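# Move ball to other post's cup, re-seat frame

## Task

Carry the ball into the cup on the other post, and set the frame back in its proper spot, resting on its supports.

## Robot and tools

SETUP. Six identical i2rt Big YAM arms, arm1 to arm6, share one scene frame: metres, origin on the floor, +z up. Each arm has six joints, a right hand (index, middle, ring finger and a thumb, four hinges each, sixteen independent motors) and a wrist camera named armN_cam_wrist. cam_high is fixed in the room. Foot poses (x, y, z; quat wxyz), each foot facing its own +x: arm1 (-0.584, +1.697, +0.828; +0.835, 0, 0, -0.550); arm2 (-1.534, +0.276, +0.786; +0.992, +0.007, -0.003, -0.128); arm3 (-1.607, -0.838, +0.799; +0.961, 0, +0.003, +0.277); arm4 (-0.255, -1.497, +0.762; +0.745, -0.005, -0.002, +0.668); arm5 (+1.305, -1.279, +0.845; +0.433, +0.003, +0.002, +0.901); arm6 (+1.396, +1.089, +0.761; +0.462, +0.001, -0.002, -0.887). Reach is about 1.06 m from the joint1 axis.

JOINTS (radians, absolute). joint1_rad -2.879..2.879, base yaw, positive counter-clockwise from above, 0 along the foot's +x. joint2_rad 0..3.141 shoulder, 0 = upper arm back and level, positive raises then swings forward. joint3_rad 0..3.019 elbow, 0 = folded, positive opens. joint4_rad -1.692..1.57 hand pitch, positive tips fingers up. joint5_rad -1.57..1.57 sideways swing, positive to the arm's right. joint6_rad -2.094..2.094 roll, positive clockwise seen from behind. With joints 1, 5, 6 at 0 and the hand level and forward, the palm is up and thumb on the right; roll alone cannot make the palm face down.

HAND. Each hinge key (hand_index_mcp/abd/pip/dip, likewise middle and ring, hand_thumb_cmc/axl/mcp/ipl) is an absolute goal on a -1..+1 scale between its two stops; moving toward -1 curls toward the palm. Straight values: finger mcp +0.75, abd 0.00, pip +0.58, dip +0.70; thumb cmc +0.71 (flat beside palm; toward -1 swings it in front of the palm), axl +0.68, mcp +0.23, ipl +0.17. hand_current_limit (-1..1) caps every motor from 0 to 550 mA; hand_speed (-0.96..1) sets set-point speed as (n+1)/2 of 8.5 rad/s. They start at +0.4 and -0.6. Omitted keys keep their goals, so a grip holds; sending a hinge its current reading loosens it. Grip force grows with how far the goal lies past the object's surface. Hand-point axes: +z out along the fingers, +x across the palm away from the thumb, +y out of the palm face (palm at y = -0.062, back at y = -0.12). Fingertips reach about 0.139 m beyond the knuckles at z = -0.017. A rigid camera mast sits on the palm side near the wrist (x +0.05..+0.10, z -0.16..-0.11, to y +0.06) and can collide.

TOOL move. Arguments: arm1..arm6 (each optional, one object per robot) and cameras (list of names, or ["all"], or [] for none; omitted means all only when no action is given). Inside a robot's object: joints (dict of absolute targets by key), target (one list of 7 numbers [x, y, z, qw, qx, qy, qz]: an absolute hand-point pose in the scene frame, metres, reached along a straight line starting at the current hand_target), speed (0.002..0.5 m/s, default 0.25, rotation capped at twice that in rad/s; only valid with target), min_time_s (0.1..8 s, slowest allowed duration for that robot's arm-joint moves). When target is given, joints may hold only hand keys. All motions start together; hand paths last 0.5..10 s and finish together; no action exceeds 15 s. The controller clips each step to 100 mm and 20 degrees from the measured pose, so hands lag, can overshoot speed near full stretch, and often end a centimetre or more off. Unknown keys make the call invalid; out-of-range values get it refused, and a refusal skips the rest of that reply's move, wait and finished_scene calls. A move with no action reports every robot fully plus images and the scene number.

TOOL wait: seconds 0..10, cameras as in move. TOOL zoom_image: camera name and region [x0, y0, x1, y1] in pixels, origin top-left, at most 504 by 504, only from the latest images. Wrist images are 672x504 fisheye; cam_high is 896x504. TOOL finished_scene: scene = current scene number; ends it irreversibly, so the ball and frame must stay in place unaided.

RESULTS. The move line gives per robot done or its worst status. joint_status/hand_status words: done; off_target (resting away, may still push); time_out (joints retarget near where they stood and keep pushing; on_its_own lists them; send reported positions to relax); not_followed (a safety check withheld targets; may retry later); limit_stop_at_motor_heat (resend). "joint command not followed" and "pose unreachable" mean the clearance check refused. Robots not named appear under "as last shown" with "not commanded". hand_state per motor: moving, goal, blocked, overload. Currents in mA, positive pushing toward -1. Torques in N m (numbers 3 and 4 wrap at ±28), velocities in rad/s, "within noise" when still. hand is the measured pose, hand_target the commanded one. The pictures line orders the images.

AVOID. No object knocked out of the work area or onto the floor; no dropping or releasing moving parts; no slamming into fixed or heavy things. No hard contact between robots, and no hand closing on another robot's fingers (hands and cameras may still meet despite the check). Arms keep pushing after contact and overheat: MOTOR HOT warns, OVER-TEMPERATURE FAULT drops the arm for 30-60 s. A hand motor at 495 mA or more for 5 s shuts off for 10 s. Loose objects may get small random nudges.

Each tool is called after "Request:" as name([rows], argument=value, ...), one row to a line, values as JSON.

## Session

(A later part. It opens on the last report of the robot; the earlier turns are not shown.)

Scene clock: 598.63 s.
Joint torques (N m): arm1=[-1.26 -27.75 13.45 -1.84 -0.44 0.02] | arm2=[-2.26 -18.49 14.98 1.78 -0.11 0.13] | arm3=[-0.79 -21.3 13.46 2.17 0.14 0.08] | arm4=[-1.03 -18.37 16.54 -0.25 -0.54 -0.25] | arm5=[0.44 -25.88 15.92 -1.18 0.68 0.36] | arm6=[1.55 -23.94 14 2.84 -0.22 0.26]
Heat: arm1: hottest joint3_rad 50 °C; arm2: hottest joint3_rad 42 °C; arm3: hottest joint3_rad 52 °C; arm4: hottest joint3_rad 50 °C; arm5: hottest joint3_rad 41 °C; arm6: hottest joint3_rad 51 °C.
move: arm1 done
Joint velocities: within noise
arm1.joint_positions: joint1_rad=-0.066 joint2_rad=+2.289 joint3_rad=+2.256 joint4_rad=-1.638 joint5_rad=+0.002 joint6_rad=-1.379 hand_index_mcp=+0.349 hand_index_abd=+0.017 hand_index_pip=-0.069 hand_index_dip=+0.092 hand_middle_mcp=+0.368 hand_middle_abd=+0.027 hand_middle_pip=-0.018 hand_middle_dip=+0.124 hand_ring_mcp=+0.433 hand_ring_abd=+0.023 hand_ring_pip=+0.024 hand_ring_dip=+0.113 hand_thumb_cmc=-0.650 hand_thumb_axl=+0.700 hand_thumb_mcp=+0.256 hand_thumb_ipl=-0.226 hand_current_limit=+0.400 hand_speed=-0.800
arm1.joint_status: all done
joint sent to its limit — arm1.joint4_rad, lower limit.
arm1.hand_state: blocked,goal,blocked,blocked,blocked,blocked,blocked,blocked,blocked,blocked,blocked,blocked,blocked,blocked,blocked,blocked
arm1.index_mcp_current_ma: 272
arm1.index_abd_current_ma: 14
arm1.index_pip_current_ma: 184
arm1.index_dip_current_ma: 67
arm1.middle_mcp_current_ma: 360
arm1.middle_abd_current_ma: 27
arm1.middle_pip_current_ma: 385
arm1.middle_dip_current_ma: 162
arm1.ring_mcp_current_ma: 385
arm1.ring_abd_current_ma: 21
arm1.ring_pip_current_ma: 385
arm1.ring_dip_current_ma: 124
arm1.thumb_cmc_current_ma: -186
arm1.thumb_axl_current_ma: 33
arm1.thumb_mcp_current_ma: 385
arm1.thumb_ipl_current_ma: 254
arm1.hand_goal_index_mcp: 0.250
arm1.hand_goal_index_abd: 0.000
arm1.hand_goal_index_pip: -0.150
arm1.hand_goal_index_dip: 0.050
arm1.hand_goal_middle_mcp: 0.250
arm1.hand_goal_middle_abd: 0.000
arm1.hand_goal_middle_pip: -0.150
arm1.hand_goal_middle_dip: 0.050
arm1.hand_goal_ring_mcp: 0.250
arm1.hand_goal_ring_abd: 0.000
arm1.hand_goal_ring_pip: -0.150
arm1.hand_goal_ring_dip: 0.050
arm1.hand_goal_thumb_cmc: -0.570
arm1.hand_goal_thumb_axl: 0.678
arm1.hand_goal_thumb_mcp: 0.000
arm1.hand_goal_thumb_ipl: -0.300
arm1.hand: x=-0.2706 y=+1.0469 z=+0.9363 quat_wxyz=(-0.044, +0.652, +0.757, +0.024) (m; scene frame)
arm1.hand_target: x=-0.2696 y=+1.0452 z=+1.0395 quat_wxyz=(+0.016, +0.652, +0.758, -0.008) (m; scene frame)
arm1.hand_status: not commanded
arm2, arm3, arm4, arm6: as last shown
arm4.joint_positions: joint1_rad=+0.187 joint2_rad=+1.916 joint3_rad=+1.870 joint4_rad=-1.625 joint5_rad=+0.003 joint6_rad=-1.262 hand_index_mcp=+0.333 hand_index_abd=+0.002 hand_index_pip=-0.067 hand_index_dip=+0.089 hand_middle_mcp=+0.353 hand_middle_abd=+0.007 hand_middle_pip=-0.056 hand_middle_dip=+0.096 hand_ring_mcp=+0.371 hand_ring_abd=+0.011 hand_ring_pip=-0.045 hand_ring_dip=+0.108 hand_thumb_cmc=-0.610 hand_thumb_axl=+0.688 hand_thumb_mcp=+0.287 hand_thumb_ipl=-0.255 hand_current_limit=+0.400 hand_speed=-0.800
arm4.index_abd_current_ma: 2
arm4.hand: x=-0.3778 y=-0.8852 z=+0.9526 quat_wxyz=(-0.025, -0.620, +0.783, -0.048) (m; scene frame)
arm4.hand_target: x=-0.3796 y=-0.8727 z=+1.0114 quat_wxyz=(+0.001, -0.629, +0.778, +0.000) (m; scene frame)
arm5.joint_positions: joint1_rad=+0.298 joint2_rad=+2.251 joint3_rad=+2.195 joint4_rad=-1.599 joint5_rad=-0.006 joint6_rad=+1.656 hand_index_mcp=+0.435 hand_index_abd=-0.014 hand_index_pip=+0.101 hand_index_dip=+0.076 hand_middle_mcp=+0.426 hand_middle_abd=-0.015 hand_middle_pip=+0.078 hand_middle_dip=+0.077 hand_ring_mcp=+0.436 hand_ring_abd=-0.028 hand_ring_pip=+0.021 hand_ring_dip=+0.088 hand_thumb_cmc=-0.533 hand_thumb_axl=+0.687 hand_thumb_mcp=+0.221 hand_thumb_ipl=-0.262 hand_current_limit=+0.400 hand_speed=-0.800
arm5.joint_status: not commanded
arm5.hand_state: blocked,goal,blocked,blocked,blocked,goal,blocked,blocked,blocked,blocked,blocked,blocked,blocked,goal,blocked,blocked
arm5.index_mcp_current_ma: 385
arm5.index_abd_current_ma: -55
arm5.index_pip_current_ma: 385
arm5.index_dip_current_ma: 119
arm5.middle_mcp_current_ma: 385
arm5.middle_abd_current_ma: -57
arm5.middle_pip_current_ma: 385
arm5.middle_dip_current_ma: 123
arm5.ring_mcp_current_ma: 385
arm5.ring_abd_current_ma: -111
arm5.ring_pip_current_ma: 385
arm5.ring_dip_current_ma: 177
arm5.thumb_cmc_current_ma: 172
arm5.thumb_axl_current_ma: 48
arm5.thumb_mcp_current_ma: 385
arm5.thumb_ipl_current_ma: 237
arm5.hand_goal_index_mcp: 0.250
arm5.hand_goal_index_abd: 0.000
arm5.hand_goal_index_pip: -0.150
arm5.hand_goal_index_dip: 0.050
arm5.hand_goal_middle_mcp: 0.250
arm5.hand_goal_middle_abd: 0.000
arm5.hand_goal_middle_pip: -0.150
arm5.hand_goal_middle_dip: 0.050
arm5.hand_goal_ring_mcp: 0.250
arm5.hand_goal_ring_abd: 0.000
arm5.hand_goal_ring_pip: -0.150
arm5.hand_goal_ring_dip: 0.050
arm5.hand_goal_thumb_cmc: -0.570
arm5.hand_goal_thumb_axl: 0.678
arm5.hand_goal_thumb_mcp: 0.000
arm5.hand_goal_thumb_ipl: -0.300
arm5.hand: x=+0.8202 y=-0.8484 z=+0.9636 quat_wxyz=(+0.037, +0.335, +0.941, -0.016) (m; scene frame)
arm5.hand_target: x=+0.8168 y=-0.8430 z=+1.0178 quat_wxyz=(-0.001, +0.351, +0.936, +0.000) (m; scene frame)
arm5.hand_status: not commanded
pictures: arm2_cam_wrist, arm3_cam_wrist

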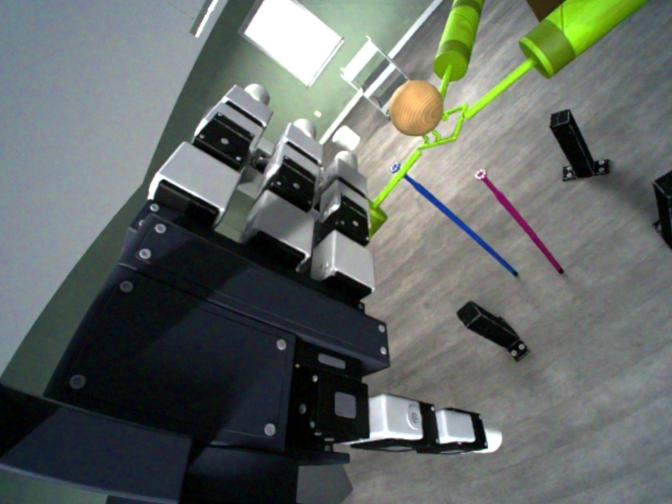

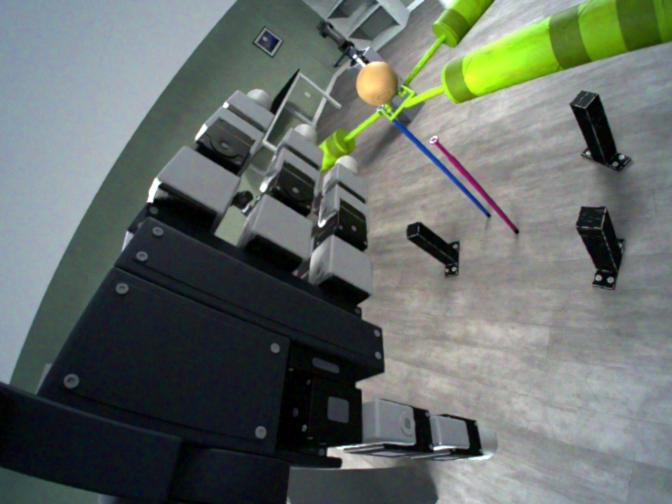

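Request:
move(arm1={"joints": {"joint1_rad": 0.023, "joint2_rad": 2.106, "joint3_rad": 2.23, "joint4_rad": -1.685, "joint6_rad": -1.291}, "min_time_s": 2.2}, arm4={"target": [-0.337, -0.820, 1.006, 0, -0.6286, 0.7777, 0], "speed": 0.04}, arm5={"target": [0.860, -0.790, 1.022, 0, 0.3510, 0.9363, 0], "speed": 0.04}, cameras=["arm2_cam_wrist", "arm3_cam_wrist", "cam_high"])

Request:
zoom_image(camera="arm2_cam_wrist", region=[360, 60, 490, 190])

Request:
zoom_image(camera="arm3_cam_wrist", region=[330, 40, 450, 160])

Request:
zoom_image(camera="cam_high", region=[440, 150, 560, 270])

Scene clock: 618.90 s.
Joint torques (N m): arm1=[-1.38 -26.34 10.63 -0.27 -0.16 -0.02] | arm2=[-2.26 -18.49 14.98 1.81 -0.11 0.13] | arm3=[-0.85 -21.25 13.46 2.15 0.13 0.07] | arm4=[-0.91 -17.73 16.64 -0.01 -0.6 -0.31] | arm5=[-0.32 -26.75 14 -0.2 0.81 0.03] | arm6=[1.44 -23.94 14 2.82 -0.22 0.26]
Heat: arm1: hottest joint3_rad 49 °C; arm2: hottest joint3_rad 42 °C; arm3: hottest joint3_rad 52 °C; arm4: hottest joint3_rad 49 °C; arm5: hottest joint3_rad 44 °C; arm6: hottest joint3_rad 51 °C.
move: arm1 done; arm4 off_target; arm5 off_target
Joint velocities: within noise
arm1.joint_positions: joint1_rad=+0.025 joint2_rad=+2.205 joint3_rad=+2.198 joint4_rad=-1.676 joint5_rad=-0.004 joint6_rad=-1.285 hand_index_mcp=+0.349 hand_index_abd=+0.010 hand_index_pip=-0.069 hand_index_dip=+0.095 hand_middle_mcp=+0.368 hand_middle_abd=+0.023 hand_middle_pip=-0.018 hand_middle_dip=+0.124 hand_ring_mcp=+0.433 hand_ring_abd=+0.017 hand_ring_pip=+0.024 hand_ring_dip=+0.113 hand_thumb_cmc=-0.649 hand_thumb_axl=+0.700 hand_thumb_mcp=+0.256 hand_thumb_ipl=-0.228 hand_current_limit=+0.400 hand_speed=-0.800
arm1.joint_status: all done
joint sent to its limit — arm1.joint4_rad, lower limit.
arm1.hand_state: blocked,goal,blocked,blocked,blocked,blocked,blocked,blocked,blocked,goal,blocked,blocked,blocked,blocked,blocked,blocked
arm1.index_mcp_current_ma: 272
arm1.index_abd_current_ma: 6
arm1.index_pip_current_ma: 184
arm1.index_dip_current_ma: 75
arm1.middle_mcp_current_ma: 360
arm1.middle_abd_current_ma: 21
arm1.middle_pip_current_ma: 385
arm1.middle_dip_current_ma: 162
arm1.ring_mcp_current_ma: 385
arm1.ring_abd_current_ma: 13
arm1.ring_pip_current_ma: 385
arm1.ring_dip_current_ma: 124
arm1.thumb_cmc_current_ma: -180
arm1.thumb_axl_current_ma: 33
arm1.thumb_mcp_current_ma: 385
arm1.thumb_ipl_current_ma: 242
arm1.hand_goal_index_mcp: 0.250
arm1.hand_goal_index_abd: 0.000
arm1.hand_goal_index_pip: -0.150
arm1.hand_goal_index_dip: 0.050
arm1.hand_goal_middle_mcp: 0.250
arm1.hand_goal_middle_abd: 0.000
arm1.hand_goal_middle_pip: -0.150
arm1.hand_goal_middle_dip: 0.050
arm1.hand_goal_ring_mcp: 0.250
arm1.hand_goal_ring_abd: 0.000
arm1.hand_goal_ring_pip: -0.150
arm1.hand_goal_ring_dip: 0.050
arm1.hand_goal_thumb_cmc: -0.570
arm1.hand_goal_thumb_axl: 0.678
arm1.hand_goal_thumb_mcp: 0.000
arm1.hand_goal_thumb_ipl: -0.300
arm1.hand: x=-0.2225 y=+1.0919 z=+0.9698 quat_wxyz=(-0.050, +0.653, +0.755, +0.025) (m; scene frame)
arm1.hand_target: x=-0.2235 y=+1.0907 z=+1.0502 quat_wxyz=(+0.007, +0.652, +0.758, -0.002) (m; scene frame)
arm1.hand_status: not commanded
arm2, arm3, arm6: as last shown
arm4.joint_positions: joint1_rad=+0.116 joint2_rad=+2.040 joint3_rad=+2.087 joint4_rad=-1.697 joint5_rad=+0.002 joint6_rad=-1.330 hand_index_mcp=+0.333 hand_index_abd=-0.002 hand_index_pip=-0.067 hand_index_dip=+0.089 hand_middle_mcp=+0.353 hand_middle_abd=+0.002 hand_middle_pip=-0.056 hand_middle_dip=+0.096 hand_ring_mcp=+0.371 hand_ring_abd=+0.006 hand_ring_pip=-0.045 hand_ring_dip=+0.108 hand_thumb_cmc=-0.610 hand_thumb_axl=+0.688 hand_thumb_mcp=+0.287 hand_thumb_ipl=-0.256 hand_current_limit=+0.400 hand_speed=-0.800
arm4.joint_status: not commanded
arm4.hand_state: blocked,goal,blocked,blocked,blocked,goal,blocked,blocked,blocked,goal,blocked,blocked,blocked,goal,blocked,blocked
arm4.index_mcp_current_ma: 336
arm4.index_abd_current_ma: -4
arm4.index_pip_current_ma: 312
arm4.index_dip_current_ma: 129
arm4.middle_mcp_current_ma: 385
arm4.middle_abd_current_ma: 2
arm4.middle_pip_current_ma: 365
arm4.middle_dip_current_ma: 155
arm4.ring_mcp_current_ma: 385
arm4.ring_abd_current_ma: 11
arm4.ring_pip_current_ma: 385
arm4.ring_dip_current_ma: 204
arm4.thumb_cmc_current_ma: -134
arm4.thumb_axl_current_ma: 32
arm4.thumb_mcp_current_ma: 385
arm4.thumb_ipl_current_ma: 211
arm4.hand_goal_index_mcp: 0.250
arm4.hand_goal_index_abd: 0.000
arm4.hand_goal_index_pip: -0.150
arm4.hand_goal_index_dip: 0.050
arm4.hand_goal_middle_mcp: 0.250
arm4.hand_goal_middle_abd: 0.000
arm4.hand_goal_middle_pip: -0.150
arm4.hand_goal_middle_dip: 0.050
arm4.hand_goal_ring_mcp: 0.250
arm4.hand_goal_ring_abd: 0.000
arm4.hand_goal_ring_pip: -0.150
arm4.hand_goal_ring_dip: 0.050
arm4.hand_goal_thumb_cmc: -0.570
arm4.hand_goal_thumb_axl: 0.678
arm4.hand_goal_thumb_mcp: 0.000
arm4.hand_goal_thumb_ipl: -0.300
arm4.hand: x=-0.3378 y=-0.8381 z=+0.9627 quat_wxyz=(-0.021, -0.619, +0.784, -0.037) (m; scene frame)
arm4.hand_target: x=-0.3368 y=-0.8234 z=+1.0057 quat_wxyz=(+0.002, -0.628, +0.778, +0.002) (m; scene frame)
arm4.hand_status: off_target (0.047 m and 5.1 deg from the pose sent, 0.094 m and 6.3 deg at the start; a joint's target at an end of its range on 24 of 75 steps)
arm5.joint_positions: joint1_rad=+0.209 joint2_rad=+2.246 joint3_rad=+2.195 joint4_rad=-1.620 joint5_rad=-0.007 joint6_rad=+1.590 hand_index_mcp=+0.435 hand_index_abd=-0.014 hand_index_pip=+0.101 hand_index_dip=+0.076 hand_middle_mcp=+0.426 hand_middle_abd=-0.011 hand_middle_pip=+0.057 hand_middle_dip=+0.077 hand_ring_mcp=+0.436 hand_ring_abd=-0.014 hand_ring_pip=-0.015 hand_ring_dip=+0.084 hand_thumb_cmc=-0.526 hand_thumb_axl=+0.689 hand_thumb_mcp=+0.221 hand_thumb_ipl=-0.264 hand_current_limit=+0.400 hand_speed=-0.800
arm5.joint_status: not commanded
arm5.hand_state: blocked,goal,blocked,blocked,blocked,goal,blocked,blocked,blocked,goal,blocked,blocked,blocked,goal,blocked,blocked
arm5.index_mcp_current_ma: 385
arm5.index_abd_current_ma: -55
arm5.index_pip_current_ma: 385
arm5.index_dip_current_ma: 121
arm5.middle_mcp_current_ma: 385
arm5.middle_abd_current_ma: -44
arm5.middle_pip_current_ma: 385
arm5.middle_dip_current_ma: 123
arm5.ring_mcp_current_ma: 385
arm5.ring_abd_current_ma: -55
arm5.ring_pip_current_ma: 385
arm5.ring_dip_current_ma: 159
arm5.thumb_cmc_current_ma: 208
arm5.thumb_axl_current_ma: 60
arm5.thumb_mcp_current_ma: 385
arm5.thumb_ipl_current_ma: 226
arm5.hand_goal_index_mcp: 0.250
arm5.hand_goal_index_abd: 0.000
arm5.hand_goal_index_pip: -0.150
arm5.hand_goal_index_dip: 0.050
arm5.hand_goal_middle_mcp: 0.250
arm5.hand_goal_middle_abd: 0.000
arm5.hand_goal_middle_pip: -0.150
arm5.hand_goal_middle_dip: 0.050
arm5.hand_goal_ring_mcp: 0.250
arm5.hand_goal_ring_abd: 0.000
arm5.hand_goal_ring_pip: -0.150
arm5.hand_goal_ring_dip: 0.050
arm5.hand_goal_thumb_cmc: -0.570
arm5.hand_goal_thumb_axl: 0.678
arm5.hand_goal_thumb_mcp: 0.000
arm5.hand_goal_thumb_ipl: -0.300
arm5.on_its_own: hand_middle_pip moved -0.021 toward your old target -0.150; hand_ring_pip moved -0.037 toward your old target -0.150
arm5.hand: x=+0.8610 y=-0.8054 z=+0.9665 quat_wxyz=(+0.044, +0.346, +0.937, -0.022) (m; scene frame)
arm5.hand_target: x=+0.8623 y=-0.7920 z=+1.0211 quat_wxyz=(+0.000, +0.351, +0.936, +0.000) (m; scene frame)
arm5.hand_status: off_target (0.058 m and 5.6 deg from the pose sent, 0.092 m and 5.0 deg at the start)
pictures: arm2_cam_wrist, arm3_cam_wrist, cam_high

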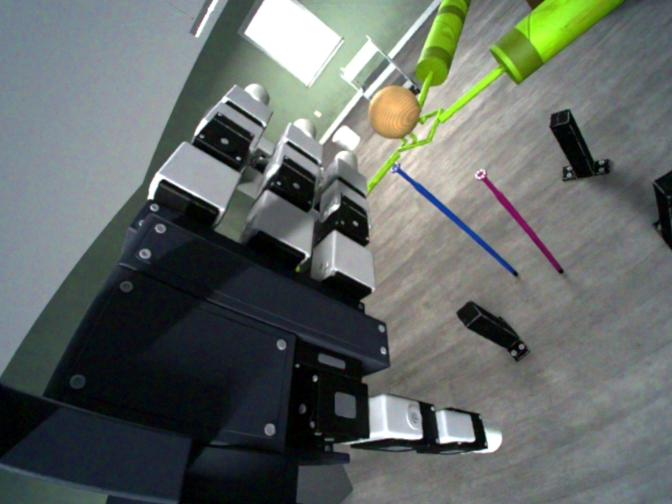

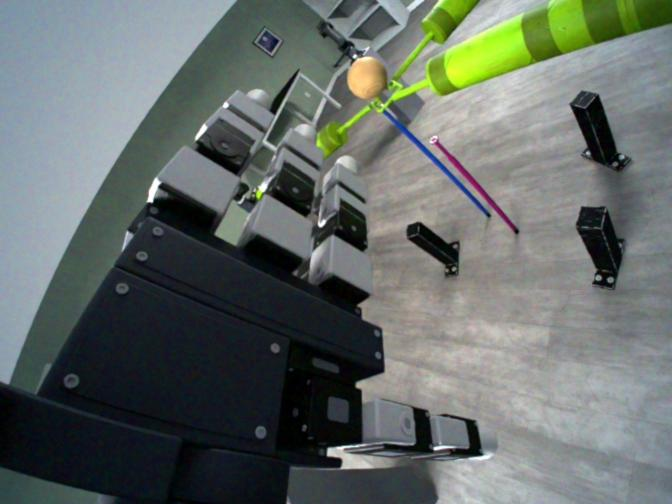

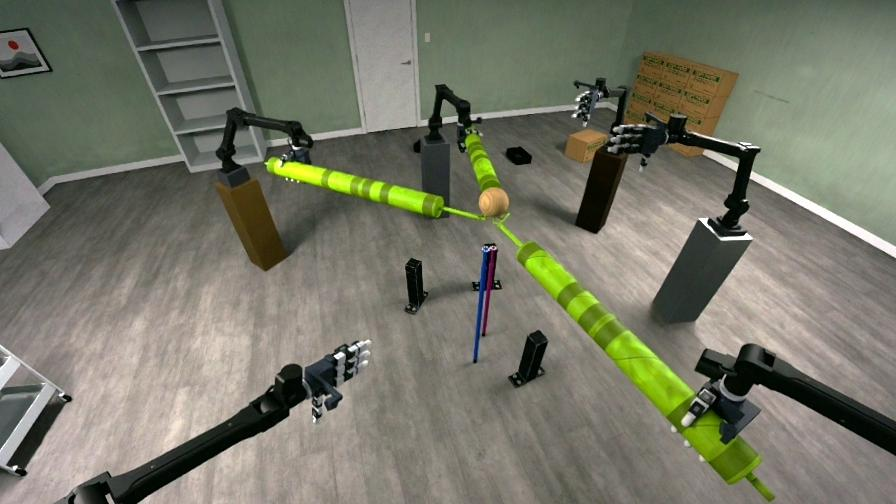

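Scaled by 3.877 from the camera's 672x504 image, which has a finer 960x720 frame.

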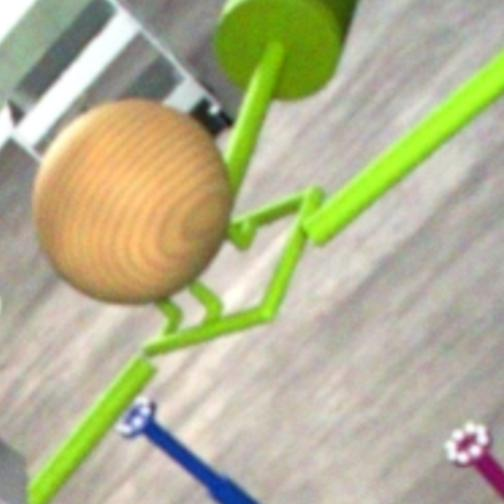

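Scaled by 4.200 from the camera's 672x504 image, which has a finer 960x720 frame.

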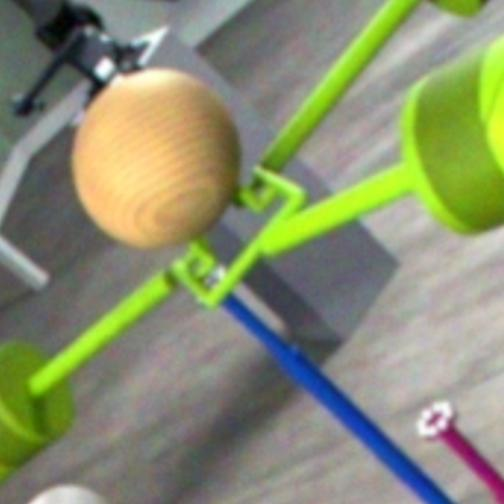

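Scaled by 4.200 from the camera's 896x504 image, which has a finer 1280x720 frame.

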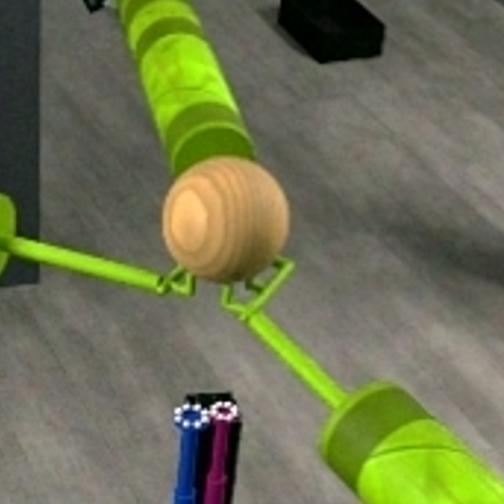

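Request:
move(arm1={"joints": {"joint1_rad": 0.1305, "joint2_rad": 2.0425, "joint3_rad": 2.126, "joint4_rad": -1.685, "joint6_rad": -1.1835}, "min_time_s": 2.6}, arm4={"target": [-0.287, -0.755, 1.003, 0, -0.6286, 0.7777, 0], "speed": 0.045}, arm5={"target": [0.914, -0.722, 1.033, 0, 0.3510, 0.9363, 0], "speed": 0.045}, cameras=["arm2_cam_wrist", "arm3_cam_wrist", "cam_high"])

Request:
zoom_image(camera="arm2_cam_wrist", region=[340, 60, 460, 180])

Request:
zoom_image(camera="arm3_cam_wrist", region=[320, 30, 430, 140])

Request:
zoom_image(camera="cam_high", region=[440, 150, 560, 270])

Scene clock: 644.63 s.
Joint torques (N m): arm1=[-1.55 -24.41 10.03 -0.34 0.42 -0.01] | arm2=[-2.32 -18.43 14.98 1.78 -0.11 0.13] | arm3=[-0.85 -21.3 13.49 2.14 0.14 0.07] | arm4=[-0.32 -21.19 18.03 0.29 -1.2 0.04] | arm5=[-0.38 -24.47 17.7 -0.38 0.88 0.02] | arm6=[1.49 -23.88 14 2.85 -0.22 0.26]
Heat: arm1: hottest joint3_rad 45 °C; arm2: hottest joint3_rad 43 °C; arm3: hottest joint3_rad 53 °C; arm4: hottest joint3_rad 49 °C; arm5: hottest joint3_rad 45 °C; arm6: hottest joint3_rad 51 °C.
move: arm1 done; arm4 off_target; arm5 off_target
Joint velocities: within noise
arm1.joint_positions: joint1_rad=+0.134 joint2_rad=+2.128 joint3_rad=+2.102 joint4_rad=-1.674 joint5_rad=-0.016 joint6_rad=-1.179 hand_index_mcp=+0.335 hand_index_abd=-0.004 hand_index_pip=-0.069 hand_index_dip=+0.121 hand_middle_mcp=+0.368 hand_middle_abd=+0.023 hand_middle_pip=-0.018 hand_middle_dip=+0.124 hand_ring_mcp=+0.433 hand_ring_abd=+0.013 hand_ring_pip=+0.024 hand_ring_dip=+0.113 hand_thumb_cmc=-0.649 hand_thumb_axl=+0.700 hand_thumb_mcp=+0.257 hand_thumb_ipl=-0.228 hand_current_limit=+0.400 hand_speed=-0.800
arm1.joint_status: all done
joint sent to its limit — arm1.joint4_rad, lower limit.
arm1.hand_state: blocked,goal,blocked,blocked,blocked,blocked,blocked,blocked,blocked,goal,blocked,blocked,blocked,blocked,blocked,blocked
arm1.index_mcp_current_ma: 218
arm1.index_abd_current_ma: -1
arm1.index_pip_current_ma: 184
arm1.index_dip_current_ma: 152
arm1.middle_mcp_current_ma: 360
arm1.middle_abd_current_ma: 21
arm1.middle_pip_current_ma: 385
arm1.middle_dip_current_ma: 162
arm1.ring_mcp_current_ma: 385
arm1.ring_abd_current_ma: 9
arm1.ring_pip_current_ma: 385
arm1.ring_dip_current_ma: 124
arm1.thumb_cmc_current_ma: -180
arm1.thumb_axl_current_ma: 33
arm1.thumb_mcp_current_ma: 385
arm1.thumb_ipl_current_ma: 242
arm1.hand_goal_index_mcp: 0.250
arm1.hand_goal_index_abd: 0.000
arm1.hand_goal_index_pip: -0.150
arm1.hand_goal_index_dip: 0.050
arm1.hand_goal_middle_mcp: 0.250
arm1.hand_goal_middle_abd: 0.000
arm1.hand_goal_middle_pip: -0.150
arm1.hand_goal_middle_dip: 0.050
arm1.hand_goal_ring_mcp: 0.250
arm1.hand_goal_ring_abd: 0.000
arm1.hand_goal_ring_pip: -0.150
arm1.hand_goal_ring_dip: 0.050
arm1.hand_goal_thumb_cmc: -0.570
arm1.hand_goal_thumb_axl: 0.678
arm1.hand_goal_thumb_mcp: 0.000
arm1.hand_goal_thumb_ipl: -0.300
arm1.hand: x=-0.1707 y=+1.1488 z=+0.9832 quat_wxyz=(-0.058, +0.652, +0.756, +0.028) (m; scene frame)
arm1.hand_target: x=-0.1753 y=+1.1468 z=+1.0480 quat_wxyz=(-0.012, +0.652, +0.758, +0.005) (m; scene frame)
arm1.hand_status: not commanded
arm2, arm3, arm6: as last shown
arm4.joint_positions: joint1_rad=+0.034 joint2_rad=+2.221 joint3_rad=+2.323 joint4_rad=-1.700 joint5_rad=+0.007 joint6_rad=-1.427 hand_index_mcp=+0.336 hand_index_abd=-0.005 hand_index_pip=-0.067 hand_index_dip=+0.089 hand_middle_mcp=+0.355 hand_middle_abd=-0.010 hand_middle_pip=-0.056 hand_middle_dip=+0.095 hand_ring_mcp=+0.371 hand_ring_abd=-0.019 hand_ring_pip=-0.045 hand_ring_dip=+0.106 hand_thumb_cmc=-0.597 hand_thumb_axl=+0.685 hand_thumb_mcp=+0.287 hand_thumb_ipl=-0.256 hand_current_limit=+0.400 hand_speed=-0.800
arm4.joint_status: not commanded
arm4.hand_state: blocked,goal,blocked,blocked,blocked,goal,blocked,blocked,blocked,goal,blocked,blocked,blocked,goal,blocked,blocked
arm4.index_mcp_current_ma: 354
arm4.index_abd_current_ma: -10
arm4.index_pip_current_ma: 312
arm4.index_dip_current_ma: 129
arm4.middle_mcp_current_ma: 385
arm4.middle_abd_current_ma: -21
arm4.middle_pip_current_ma: 365
arm4.middle_dip_current_ma: 150
arm4.ring_mcp_current_ma: 385
arm4.ring_abd_current_ma: -46
arm4.ring_pip_current_ma: 385
arm4.ring_dip_current_ma: 196
arm4.thumb_cmc_current_ma: -85
arm4.thumb_axl_current_ma: 20
arm4.thumb_mcp_current_ma: 385
arm4.thumb_ipl_current_ma: 211
arm4.hand_goal_index_mcp: 0.250
arm4.hand_goal_index_abd: 0.000
arm4.hand_goal_index_pip: -0.150
arm4.hand_goal_index_dip: 0.050
arm4.hand_goal_middle_mcp: 0.250
arm4.hand_goal_middle_abd: 0.000
arm4.hand_goal_middle_pip: -0.150
arm4.hand_goal_middle_dip: 0.050
arm4.hand_goal_ring_mcp: 0.250
arm4.hand_goal_ring_abd: 0.000
arm4.hand_goal_ring_pip: -0.150
arm4.hand_goal_ring_dip: 0.050
arm4.hand_goal_thumb_cmc: -0.570
arm4.hand_goal_thumb_axl: 0.678
arm4.hand_goal_thumb_mcp: 0.000
arm4.hand_goal_thumb_ipl: -0.300
arm4.hand: x=-0.2825 y=-0.7785 z=+0.9383 quat_wxyz=(-0.005, -0.626, +0.780, -0.018) (m; scene frame)
arm4.hand_target: x=-0.2870 y=-0.7620 z=+1.0028 quat_wxyz=(+0.028, -0.623, +0.780, +0.038) (m; scene frame)
arm4.hand_status: off_target (0.069 m and 2.1 deg from the pose sent, 0.105 m and 5.1 deg at the start; a joint's target at an end of its range on 82 of 87 steps)
arm5.joint_positions: joint1_rad=+0.084 joint2_rad=+2.246 joint3_rad=+2.234 joint4_rad=-1.667 joint5_rad=-0.008 joint6_rad=+1.465 hand_index_mcp=+0.435 hand_index_abd=-0.011 hand_index_pip=+0.093 hand_index_dip=+0.076 hand_middle_mcp=+0.426 hand_middle_abd=-0.008 hand_middle_pip=+0.047 hand_middle_dip=+0.077 hand_ring_mcp=+0.439 hand_ring_abd=-0.011 hand_ring_pip=-0.026 hand_ring_dip=+0.084 hand_thumb_cmc=-0.542 hand_thumb_axl=+0.687 hand_thumb_mcp=+0.220 hand_thumb_ipl=-0.277 hand_current_limit=+0.400 hand_speed=-0.800
arm5.joint_status: not commanded
arm5.hand_state: blocked,goal,blocked,blocked,blocked,goal,blocked,blocked,blocked,goal,blocked,blocked,blocked,goal,blocked,blocked
arm5.index_mcp_current_ma: 385
arm5.index_abd_current_ma: -41
arm5.index_pip_current_ma: 385
arm5.index_dip_current_ma: 121
arm5.middle_mcp_current_ma: 385
arm5.middle_abd_current_ma: -31
arm5.middle_pip_current_ma: 385
arm5.middle_dip_current_ma: 123
arm5.ring_mcp_current_ma: 385
arm5.ring_abd_current_ma: -42
arm5.ring_pip_current_ma: 385
arm5.ring_dip_current_ma: 159
arm5.thumb_cmc_current_ma: 132
arm5.thumb_axl_current_ma: 50
arm5.thumb_mcp_current_ma: 385
arm5.thumb_ipl_current_ma: 140
arm5.hand_goal_index_mcp: 0.250
arm5.hand_goal_index_abd: 0.000
arm5.hand_goal_index_pip: -0.150
arm5.hand_goal_index_dip: 0.050
arm5.hand_goal_middle_mcp: 0.250
arm5.hand_goal_middle_abd: 0.000
arm5.hand_goal_middle_pip: -0.150
arm5.hand_goal_middle_dip: 0.050
arm5.hand_goal_ring_mcp: 0.250
arm5.hand_goal_ring_abd: 0.000
arm5.hand_goal_ring_pip: -0.150
arm5.hand_goal_ring_dip: 0.050
arm5.hand_goal_thumb_cmc: -0.570
arm5.hand_goal_thumb_axl: 0.678
arm5.hand_goal_thumb_mcp: 0.000
arm5.hand_goal_thumb_ipl: -0.300
arm5.hand: x=+0.9186 y=-0.7455 z=+0.9802 quat_wxyz=(+0.044, +0.345, +0.937, -0.030) (m; scene frame)
arm5.hand_target: x=+0.9170 y=-0.7257 z=+1.0328 quat_wxyz=(+0.000, +0.351, +0.936, +0.001) (m; scene frame)
arm5.hand_status: off_target (0.058 m and 6.1 deg from the pose sent, 0.119 m and 5.6 deg at the start)
pictures: arm2_cam_wrist, arm3_cam_wrist, cam_high

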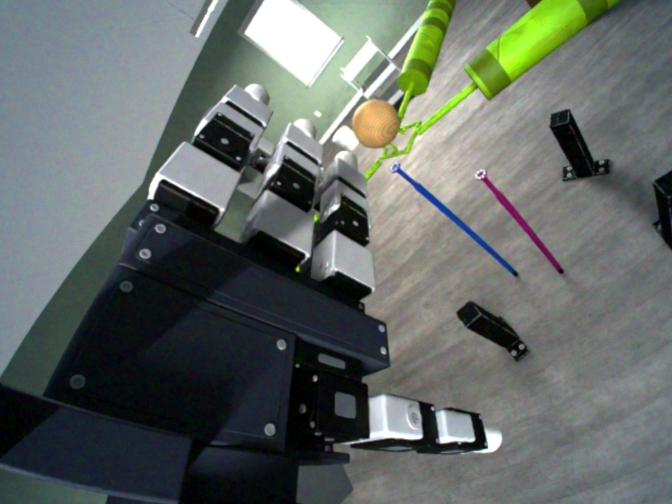

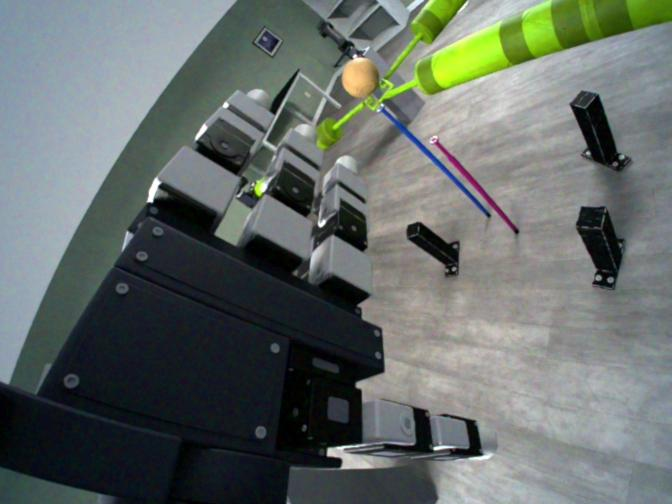

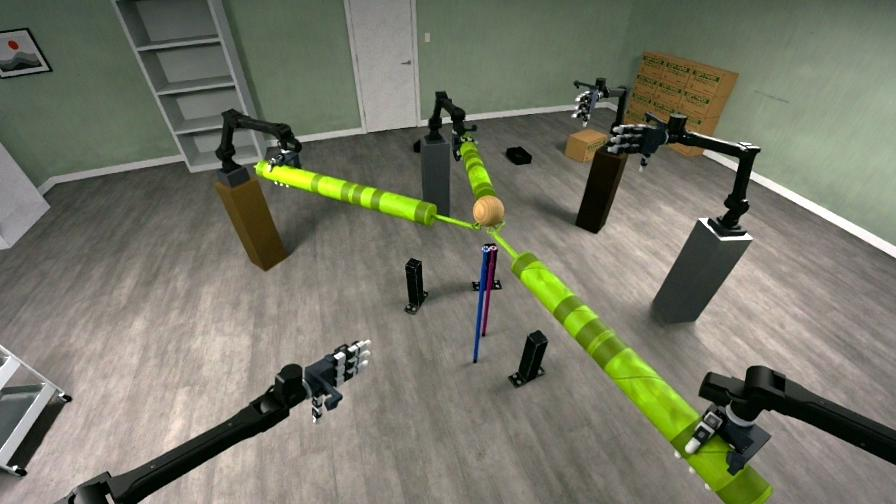

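Scaled by 4.200 from the camera's 672x504 image, which has a finer 960x720 frame.

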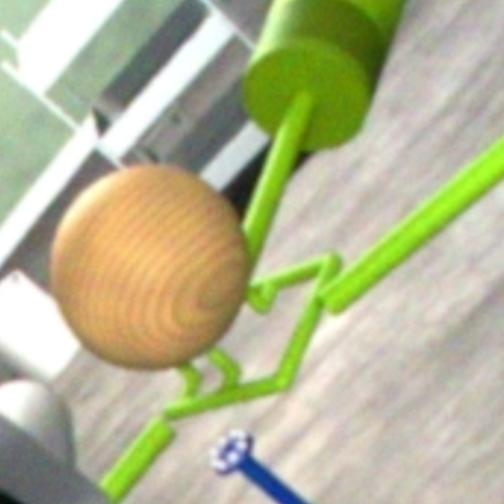

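Scaled by 4.582 from the camera's 672x504 image, which has a finer 960x720 frame.

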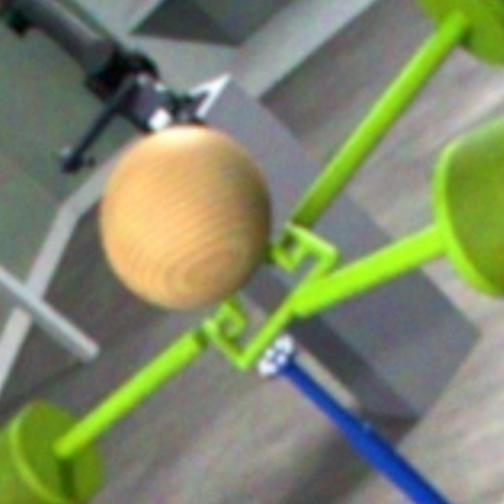

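Scaled by 4.200 from the camera's 896x504 image, which has a finer 1280x720 frame.

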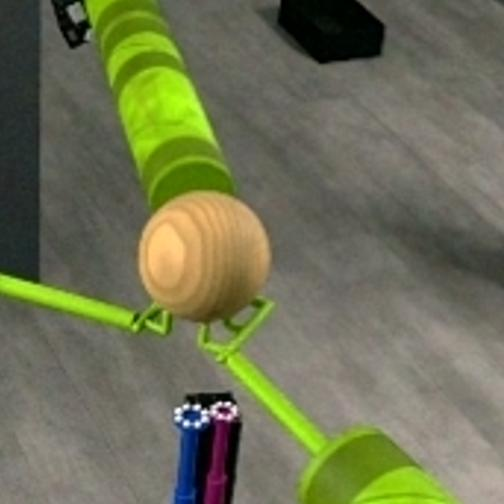

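Request:
move(arm1={"joints": {"joint1_rad": 0.2007, "joint2_rad": 2.004, "joint3_rad": 2.046, "joint4_rad": -1.685, "joint6_rad": -1.113}, "min_time_s": 2.2}, arm4={"joints": {"joint1_rad": 0.008, "joint2_rad": 2.279, "joint3_rad": 2.561, "joint4_rad": -1.69, "joint6_rad": -1.461}, "min_time_s": 2.2}, arm5={"target": [0.939, -0.678, 1.033, 0, 0.3510, 0.9363, 0], "speed": 0.035}, cameras=["arm2_cam_wrist", "arm3_cam_wrist", "cam_high"])

Request:
zoom_image(camera="arm2_cam_wrist", region=[330, 80, 430, 180])

Request:
zoom_image(camera="arm3_cam_wrist", region=[320, 30, 430, 140])

Request:
zoom_image(camera="cam_high", region=[440, 170, 540, 270])

Scene clock: 677.60 s.
Joint torques (N m): arm1=[-0.62 -23.36 9.47 -0.96 -0.06 0.06] | arm2=[-2.2 -18.37 14.98 1.81 -0.11 0.12] | arm3=[-0.79 -21.3 13.44 2.15 0.14 0.07] | arm4=[-0.62 -22.65 17.29 0.87 -1.15 -0.1] | arm5=[-1.08 -25.23 18.26 0.18 1.08 -0.11] | arm6=[1.49 -23.94 14 2.85 -0.22 0.26]
Heat: arm1: hottest joint2_rad 46 °C; arm2: hottest joint3_rad 43 °C; arm3: hottest joint3_rad 53 °C; arm4: hottest joint3_rad 49 °C; arm5: hottest joint3_rad 48 °C; arm6: hottest joint3_rad 52 °C.
move: arm1 done; arm4 time_out; arm5 off_target
Joint velocities: within noise
arm1.joint_positions: joint1_rad=+0.193 joint2_rad=+2.083 joint3_rad=+2.029 joint4_rad=-1.659 joint5_rad=-0.006 joint6_rad=-1.117 hand_index_mcp=+0.331 hand_index_abd=+0.000 hand_index_pip=-0.069 hand_index_dip=+0.125 hand_middle_mcp=+0.368 hand_middle_abd=+0.023 hand_middle_pip=-0.018 hand_middle_dip=+0.124 hand_ring_mcp=+0.433 hand_ring_abd=+0.013 hand_ring_pip=+0.021 hand_ring_dip=+0.113 hand_thumb_cmc=-0.648 hand_thumb_axl=+0.700 hand_thumb_mcp=+0.259 hand_thumb_ipl=-0.228 hand_current_limit=+0.400 hand_speed=-0.800
arm1.joint_status: all done
joint sent to its limit — arm1.joint4_rad, lower limit.
arm1.hand_state: blocked,goal,blocked,blocked,blocked,blocked,blocked,blocked,blocked,goal,blocked,blocked,blocked,blocked,blocked,blocked
arm1.index_mcp_current_ma: 202
arm1.index_abd_current_ma: 0
arm1.index_pip_current_ma: 184
arm1.index_dip_current_ma: 163
arm1.middle_mcp_current_ma: 360
arm1.middle_abd_current_ma: 21
arm1.middle_pip_current_ma: 385
arm1.middle_dip_current_ma: 162
arm1.ring_mcp_current_ma: 385
arm1.ring_abd_current_ma: 9
arm1.ring_pip_current_ma: 385
arm1.ring_dip_current_ma: 124
arm1.thumb_cmc_current_ma: -177
arm1.thumb_axl_current_ma: 34
arm1.thumb_mcp_current_ma: 385
arm1.thumb_ipl_current_ma: 242
arm1.hand_goal_index_mcp: 0.250
arm1.hand_goal_index_abd: 0.000
arm1.hand_goal_index_pip: -0.150
arm1.hand_goal_index_dip: 0.050
arm1.hand_goal_middle_mcp: 0.250
arm1.hand_goal_middle_abd: 0.000
arm1.hand_goal_middle_pip: -0.150
arm1.hand_goal_middle_dip: 0.050
arm1.hand_goal_ring_mcp: 0.250
arm1.hand_goal_ring_abd: 0.000
arm1.hand_goal_ring_pip: -0.150
arm1.hand_goal_ring_dip: 0.050
arm1.hand_goal_thumb_cmc: -0.570
arm1.hand_goal_thumb_axl: 0.678
arm1.hand_goal_thumb_mcp: 0.000
arm1.hand_goal_thumb_ipl: -0.300
arm1.hand: x=-0.1508 y=+1.1815 z=+0.9817 quat_wxyz=(-0.068, +0.653, +0.754, +0.021) (m; scene frame)
arm1.hand_target: x=-0.1502 y=+1.1882 z=+1.0391 quat_wxyz=(-0.032, +0.652, +0.757, +0.009) (m; scene frame)
arm1.hand_status: not commanded
arm2, arm3, arm6: as last shown
arm4.joint_positions: joint1_rad=+0.009 joint2_rad=+2.316 joint3_rad=+2.468 joint4_rad=-1.700 joint5_rad=+0.006 joint6_rad=-1.452 hand_index_mcp=+0.338 hand_index_abd=-0.004 hand_index_pip=-0.067 hand_index_dip=+0.089 hand_middle_mcp=+0.355 hand_middle_abd=-0.007 hand_middle_pip=-0.070 hand_middle_dip=+0.084 hand_ring_mcp=+0.368 hand_ring_abd=-0.015 hand_ring_pip=-0.077 hand_ring_dip=+0.080 hand_thumb_cmc=-0.568 hand_thumb_axl=+0.681 hand_thumb_mcp=+0.286 hand_thumb_ipl=-0.256 hand_current_limit=+0.400 hand_speed=-0.800
arm4.joint_status: joint3_rad time_out (moved +0.145 of +0.238); the others done
arm4.hand_state: blocked,goal,blocked,blocked,blocked,goal,blocked,blocked,blocked,goal,blocked,blocked,goal,goal,blocked,blocked
arm4.index_mcp_current_ma: 364
arm4.index_abd_current_ma: -8
arm4.index_pip_current_ma: 312
arm4.index_dip_current_ma: 129
arm4.middle_mcp_current_ma: 385
arm4.middle_abd_current_ma: -13
arm4.middle_pip_current_ma: 301
arm4.middle_dip_current_ma: 109
arm4.ring_mcp_current_ma: 385
arm4.ring_abd_current_ma: -34
arm4.ring_pip_current_ma: 267
arm4.ring_dip_current_ma: 93
arm4.thumb_cmc_current_ma: 5
arm4.thumb_axl_current_ma: 7
arm4.thumb_mcp_current_ma: 385
arm4.thumb_ipl_current_ma: 208
arm4.hand_goal_index_mcp: 0.250
arm4.hand_goal_index_abd: 0.000
arm4.hand_goal_index_pip: -0.150
arm4.hand_goal_index_dip: 0.050
arm4.hand_goal_middle_mcp: 0.250
arm4.hand_goal_middle_abd: 0.000
arm4.hand_goal_middle_pip: -0.150
arm4.hand_goal_middle_dip: 0.050
arm4.hand_goal_ring_mcp: 0.250
arm4.hand_goal_ring_abd: 0.000
arm4.hand_goal_ring_pip: -0.150
arm4.hand_goal_ring_dip: 0.050
arm4.hand_goal_thumb_cmc: -0.570
arm4.hand_goal_thumb_axl: 0.678
arm4.hand_goal_thumb_mcp: 0.000
arm4.hand_goal_thumb_ipl: -0.300
arm4.on_its_own: joint3_rad reads +2.468 and still pushes toward +2.561 since a time_out; hand_ring_pip moved -0.033 toward your old target -0.150; hand_ring_dip moved -0.026 toward your old target +0.050
arm4.hand: x=-0.2617 y=-0.7468 z=+0.9314 quat_wxyz=(+0.012, -0.625, +0.780, +0.001) (m; scene frame)
arm4.hand_target: x=-0.2658 y=-0.7325 z=+1.0002 quat_wxyz=(+0.051, -0.628, +0.774, +0.060) (m; scene frame)
arm4.hand_status: not commanded
arm5.joint_positions: joint1_rad=+0.025 joint2_rad=+2.293 joint3_rad=+2.307 joint4_rad=-1.692 joint5_rad=-0.009 joint6_rad=+1.408 hand_index_mcp=+0.435 hand_index_abd=-0.007 hand_index_pip=+0.084 hand_index_dip=+0.076 hand_middle_mcp=+0.426 hand_middle_abd=-0.005 hand_middle_pip=+0.036 hand_middle_dip=+0.076 hand_ring_mcp=+0.440 hand_ring_abd=-0.008 hand_ring_pip=-0.040 hand_ring_dip=+0.084 hand_thumb_cmc=-0.541 hand_thumb_axl=+0.686 hand_thumb_mcp=+0.220 hand_thumb_ipl=-0.277 hand_current_limit=+0.400 hand_speed=-0.800
arm5.joint_status: not commanded
arm5.hand_state: blocked,goal,blocked,blocked,blocked,goal,blocked,blocked,blocked,goal,blocked,blocked,blocked,goal,blocked,blocked
arm5.index_mcp_current_ma: 385
arm5.index_abd_current_ma: -27
arm5.index_pip_current_ma: 385
arm5.index_dip_current_ma: 121
arm5.middle_mcp_current_ma: 385
arm5.middle_abd_current_ma: -17
arm5.middle_pip_current_ma: 385
arm5.middle_dip_current_ma: 120
arm5.ring_mcp_current_ma: 385
arm5.ring_abd_current_ma: -30
arm5.ring_pip_current_ma: 385
arm5.ring_dip_current_ma: 159
arm5.thumb_cmc_current_ma: 136
arm5.thumb_axl_current_ma: 45
arm5.thumb_mcp_current_ma: 385
arm5.thumb_ipl_current_ma: 140
arm5.hand_goal_index_mcp: 0.250
arm5.hand_goal_index_abd: 0.000
arm5.hand_goal_index_pip: -0.150
arm5.hand_goal_index_dip: 0.050
arm5.hand_goal_middle_mcp: 0.250
arm5.hand_goal_middle_abd: 0.000
arm5.hand_goal_middle_pip: -0.150
arm5.hand_goal_middle_dip: 0.050
arm5.hand_goal_ring_mcp: 0.250
arm5.hand_goal_ring_abd: 0.000
arm5.hand_goal_ring_pip: -0.150
arm5.hand_goal_ring_dip: 0.050
arm5.hand_goal_thumb_cmc: -0.570
arm5.hand_goal_thumb_axl: 0.678
arm5.hand_goal_thumb_mcp: 0.000
arm5.hand_goal_thumb_ipl: -0.300
arm5.hand: x=+0.9405 y=-0.7101 z=+0.9756 quat_wxyz=(+0.041, +0.346, +0.937, -0.032) (m; scene frame)
arm5.hand_target: x=+0.9429 y=-0.6834 z=+1.0332 quat_wxyz=(-0.008, +0.350, +0.937, +0.008) (m; scene frame)
arm5.hand_status: off_target (0.066 m and 6.0 deg from the pose sent, 0.088 m and 6.1 deg at the start; a joint's target at an end of its range on 62 of 85 steps)
pictures: arm2_cam_wrist, arm3_cam_wrist, cam_high

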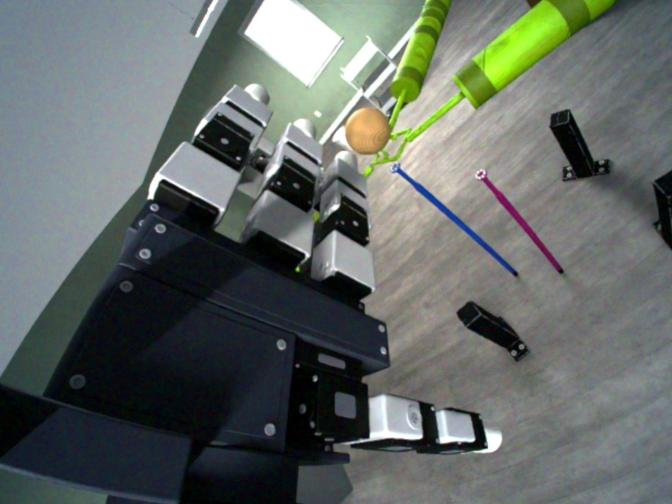

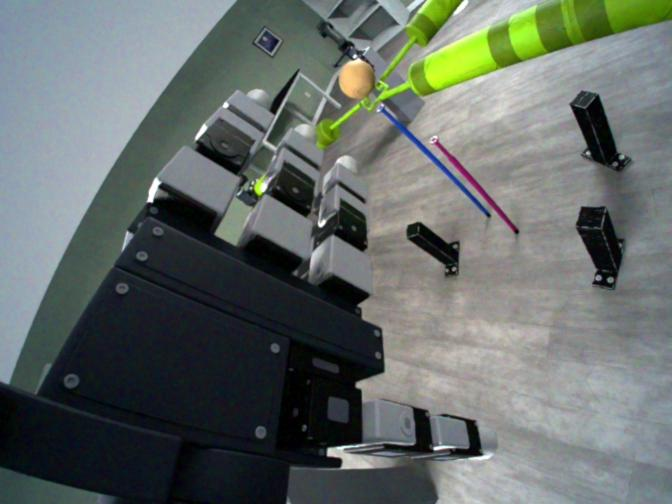

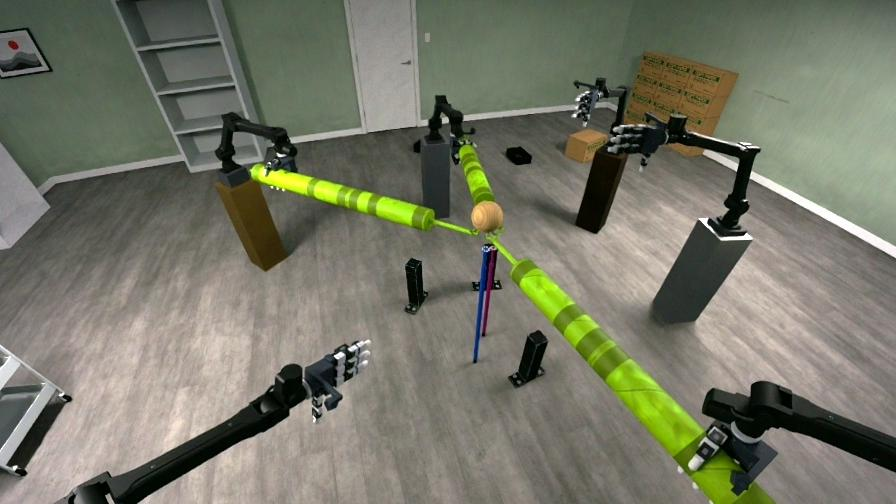

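Scaled by 5.040 from the camera's 672x504 image, which has a finer 960x720 frame.

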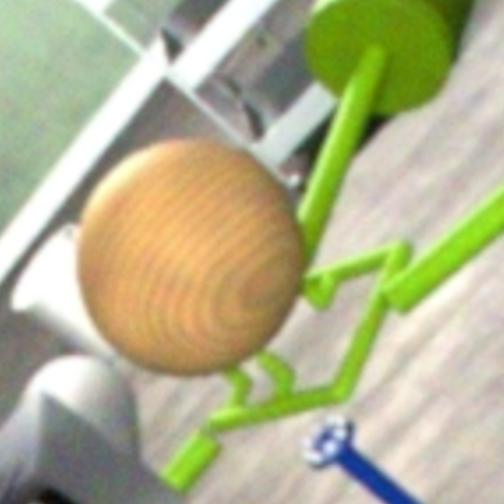

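Scaled by 4.582 from the camera's 672x504 image, which has a finer 960x720 frame.

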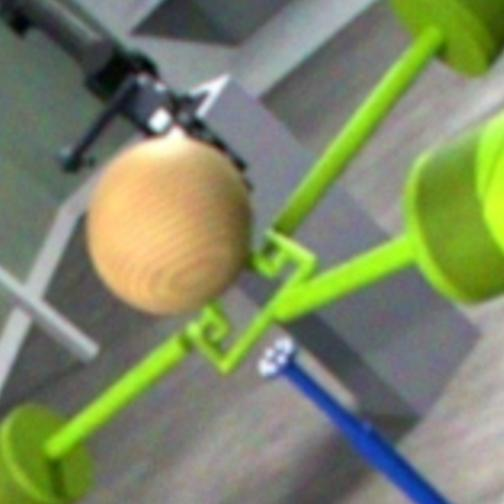

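Scaled by 5.040 from the camera's 896x504 image, which has a finer 1280x720 frame.

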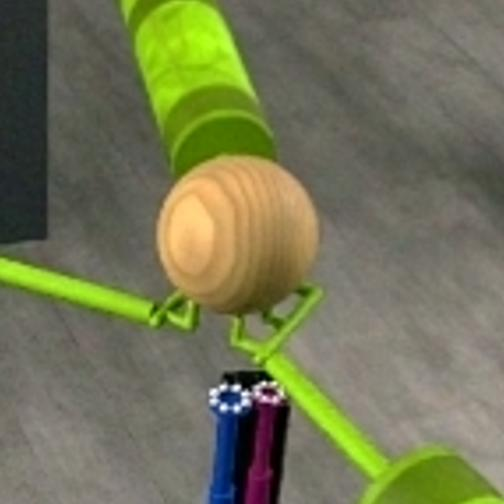

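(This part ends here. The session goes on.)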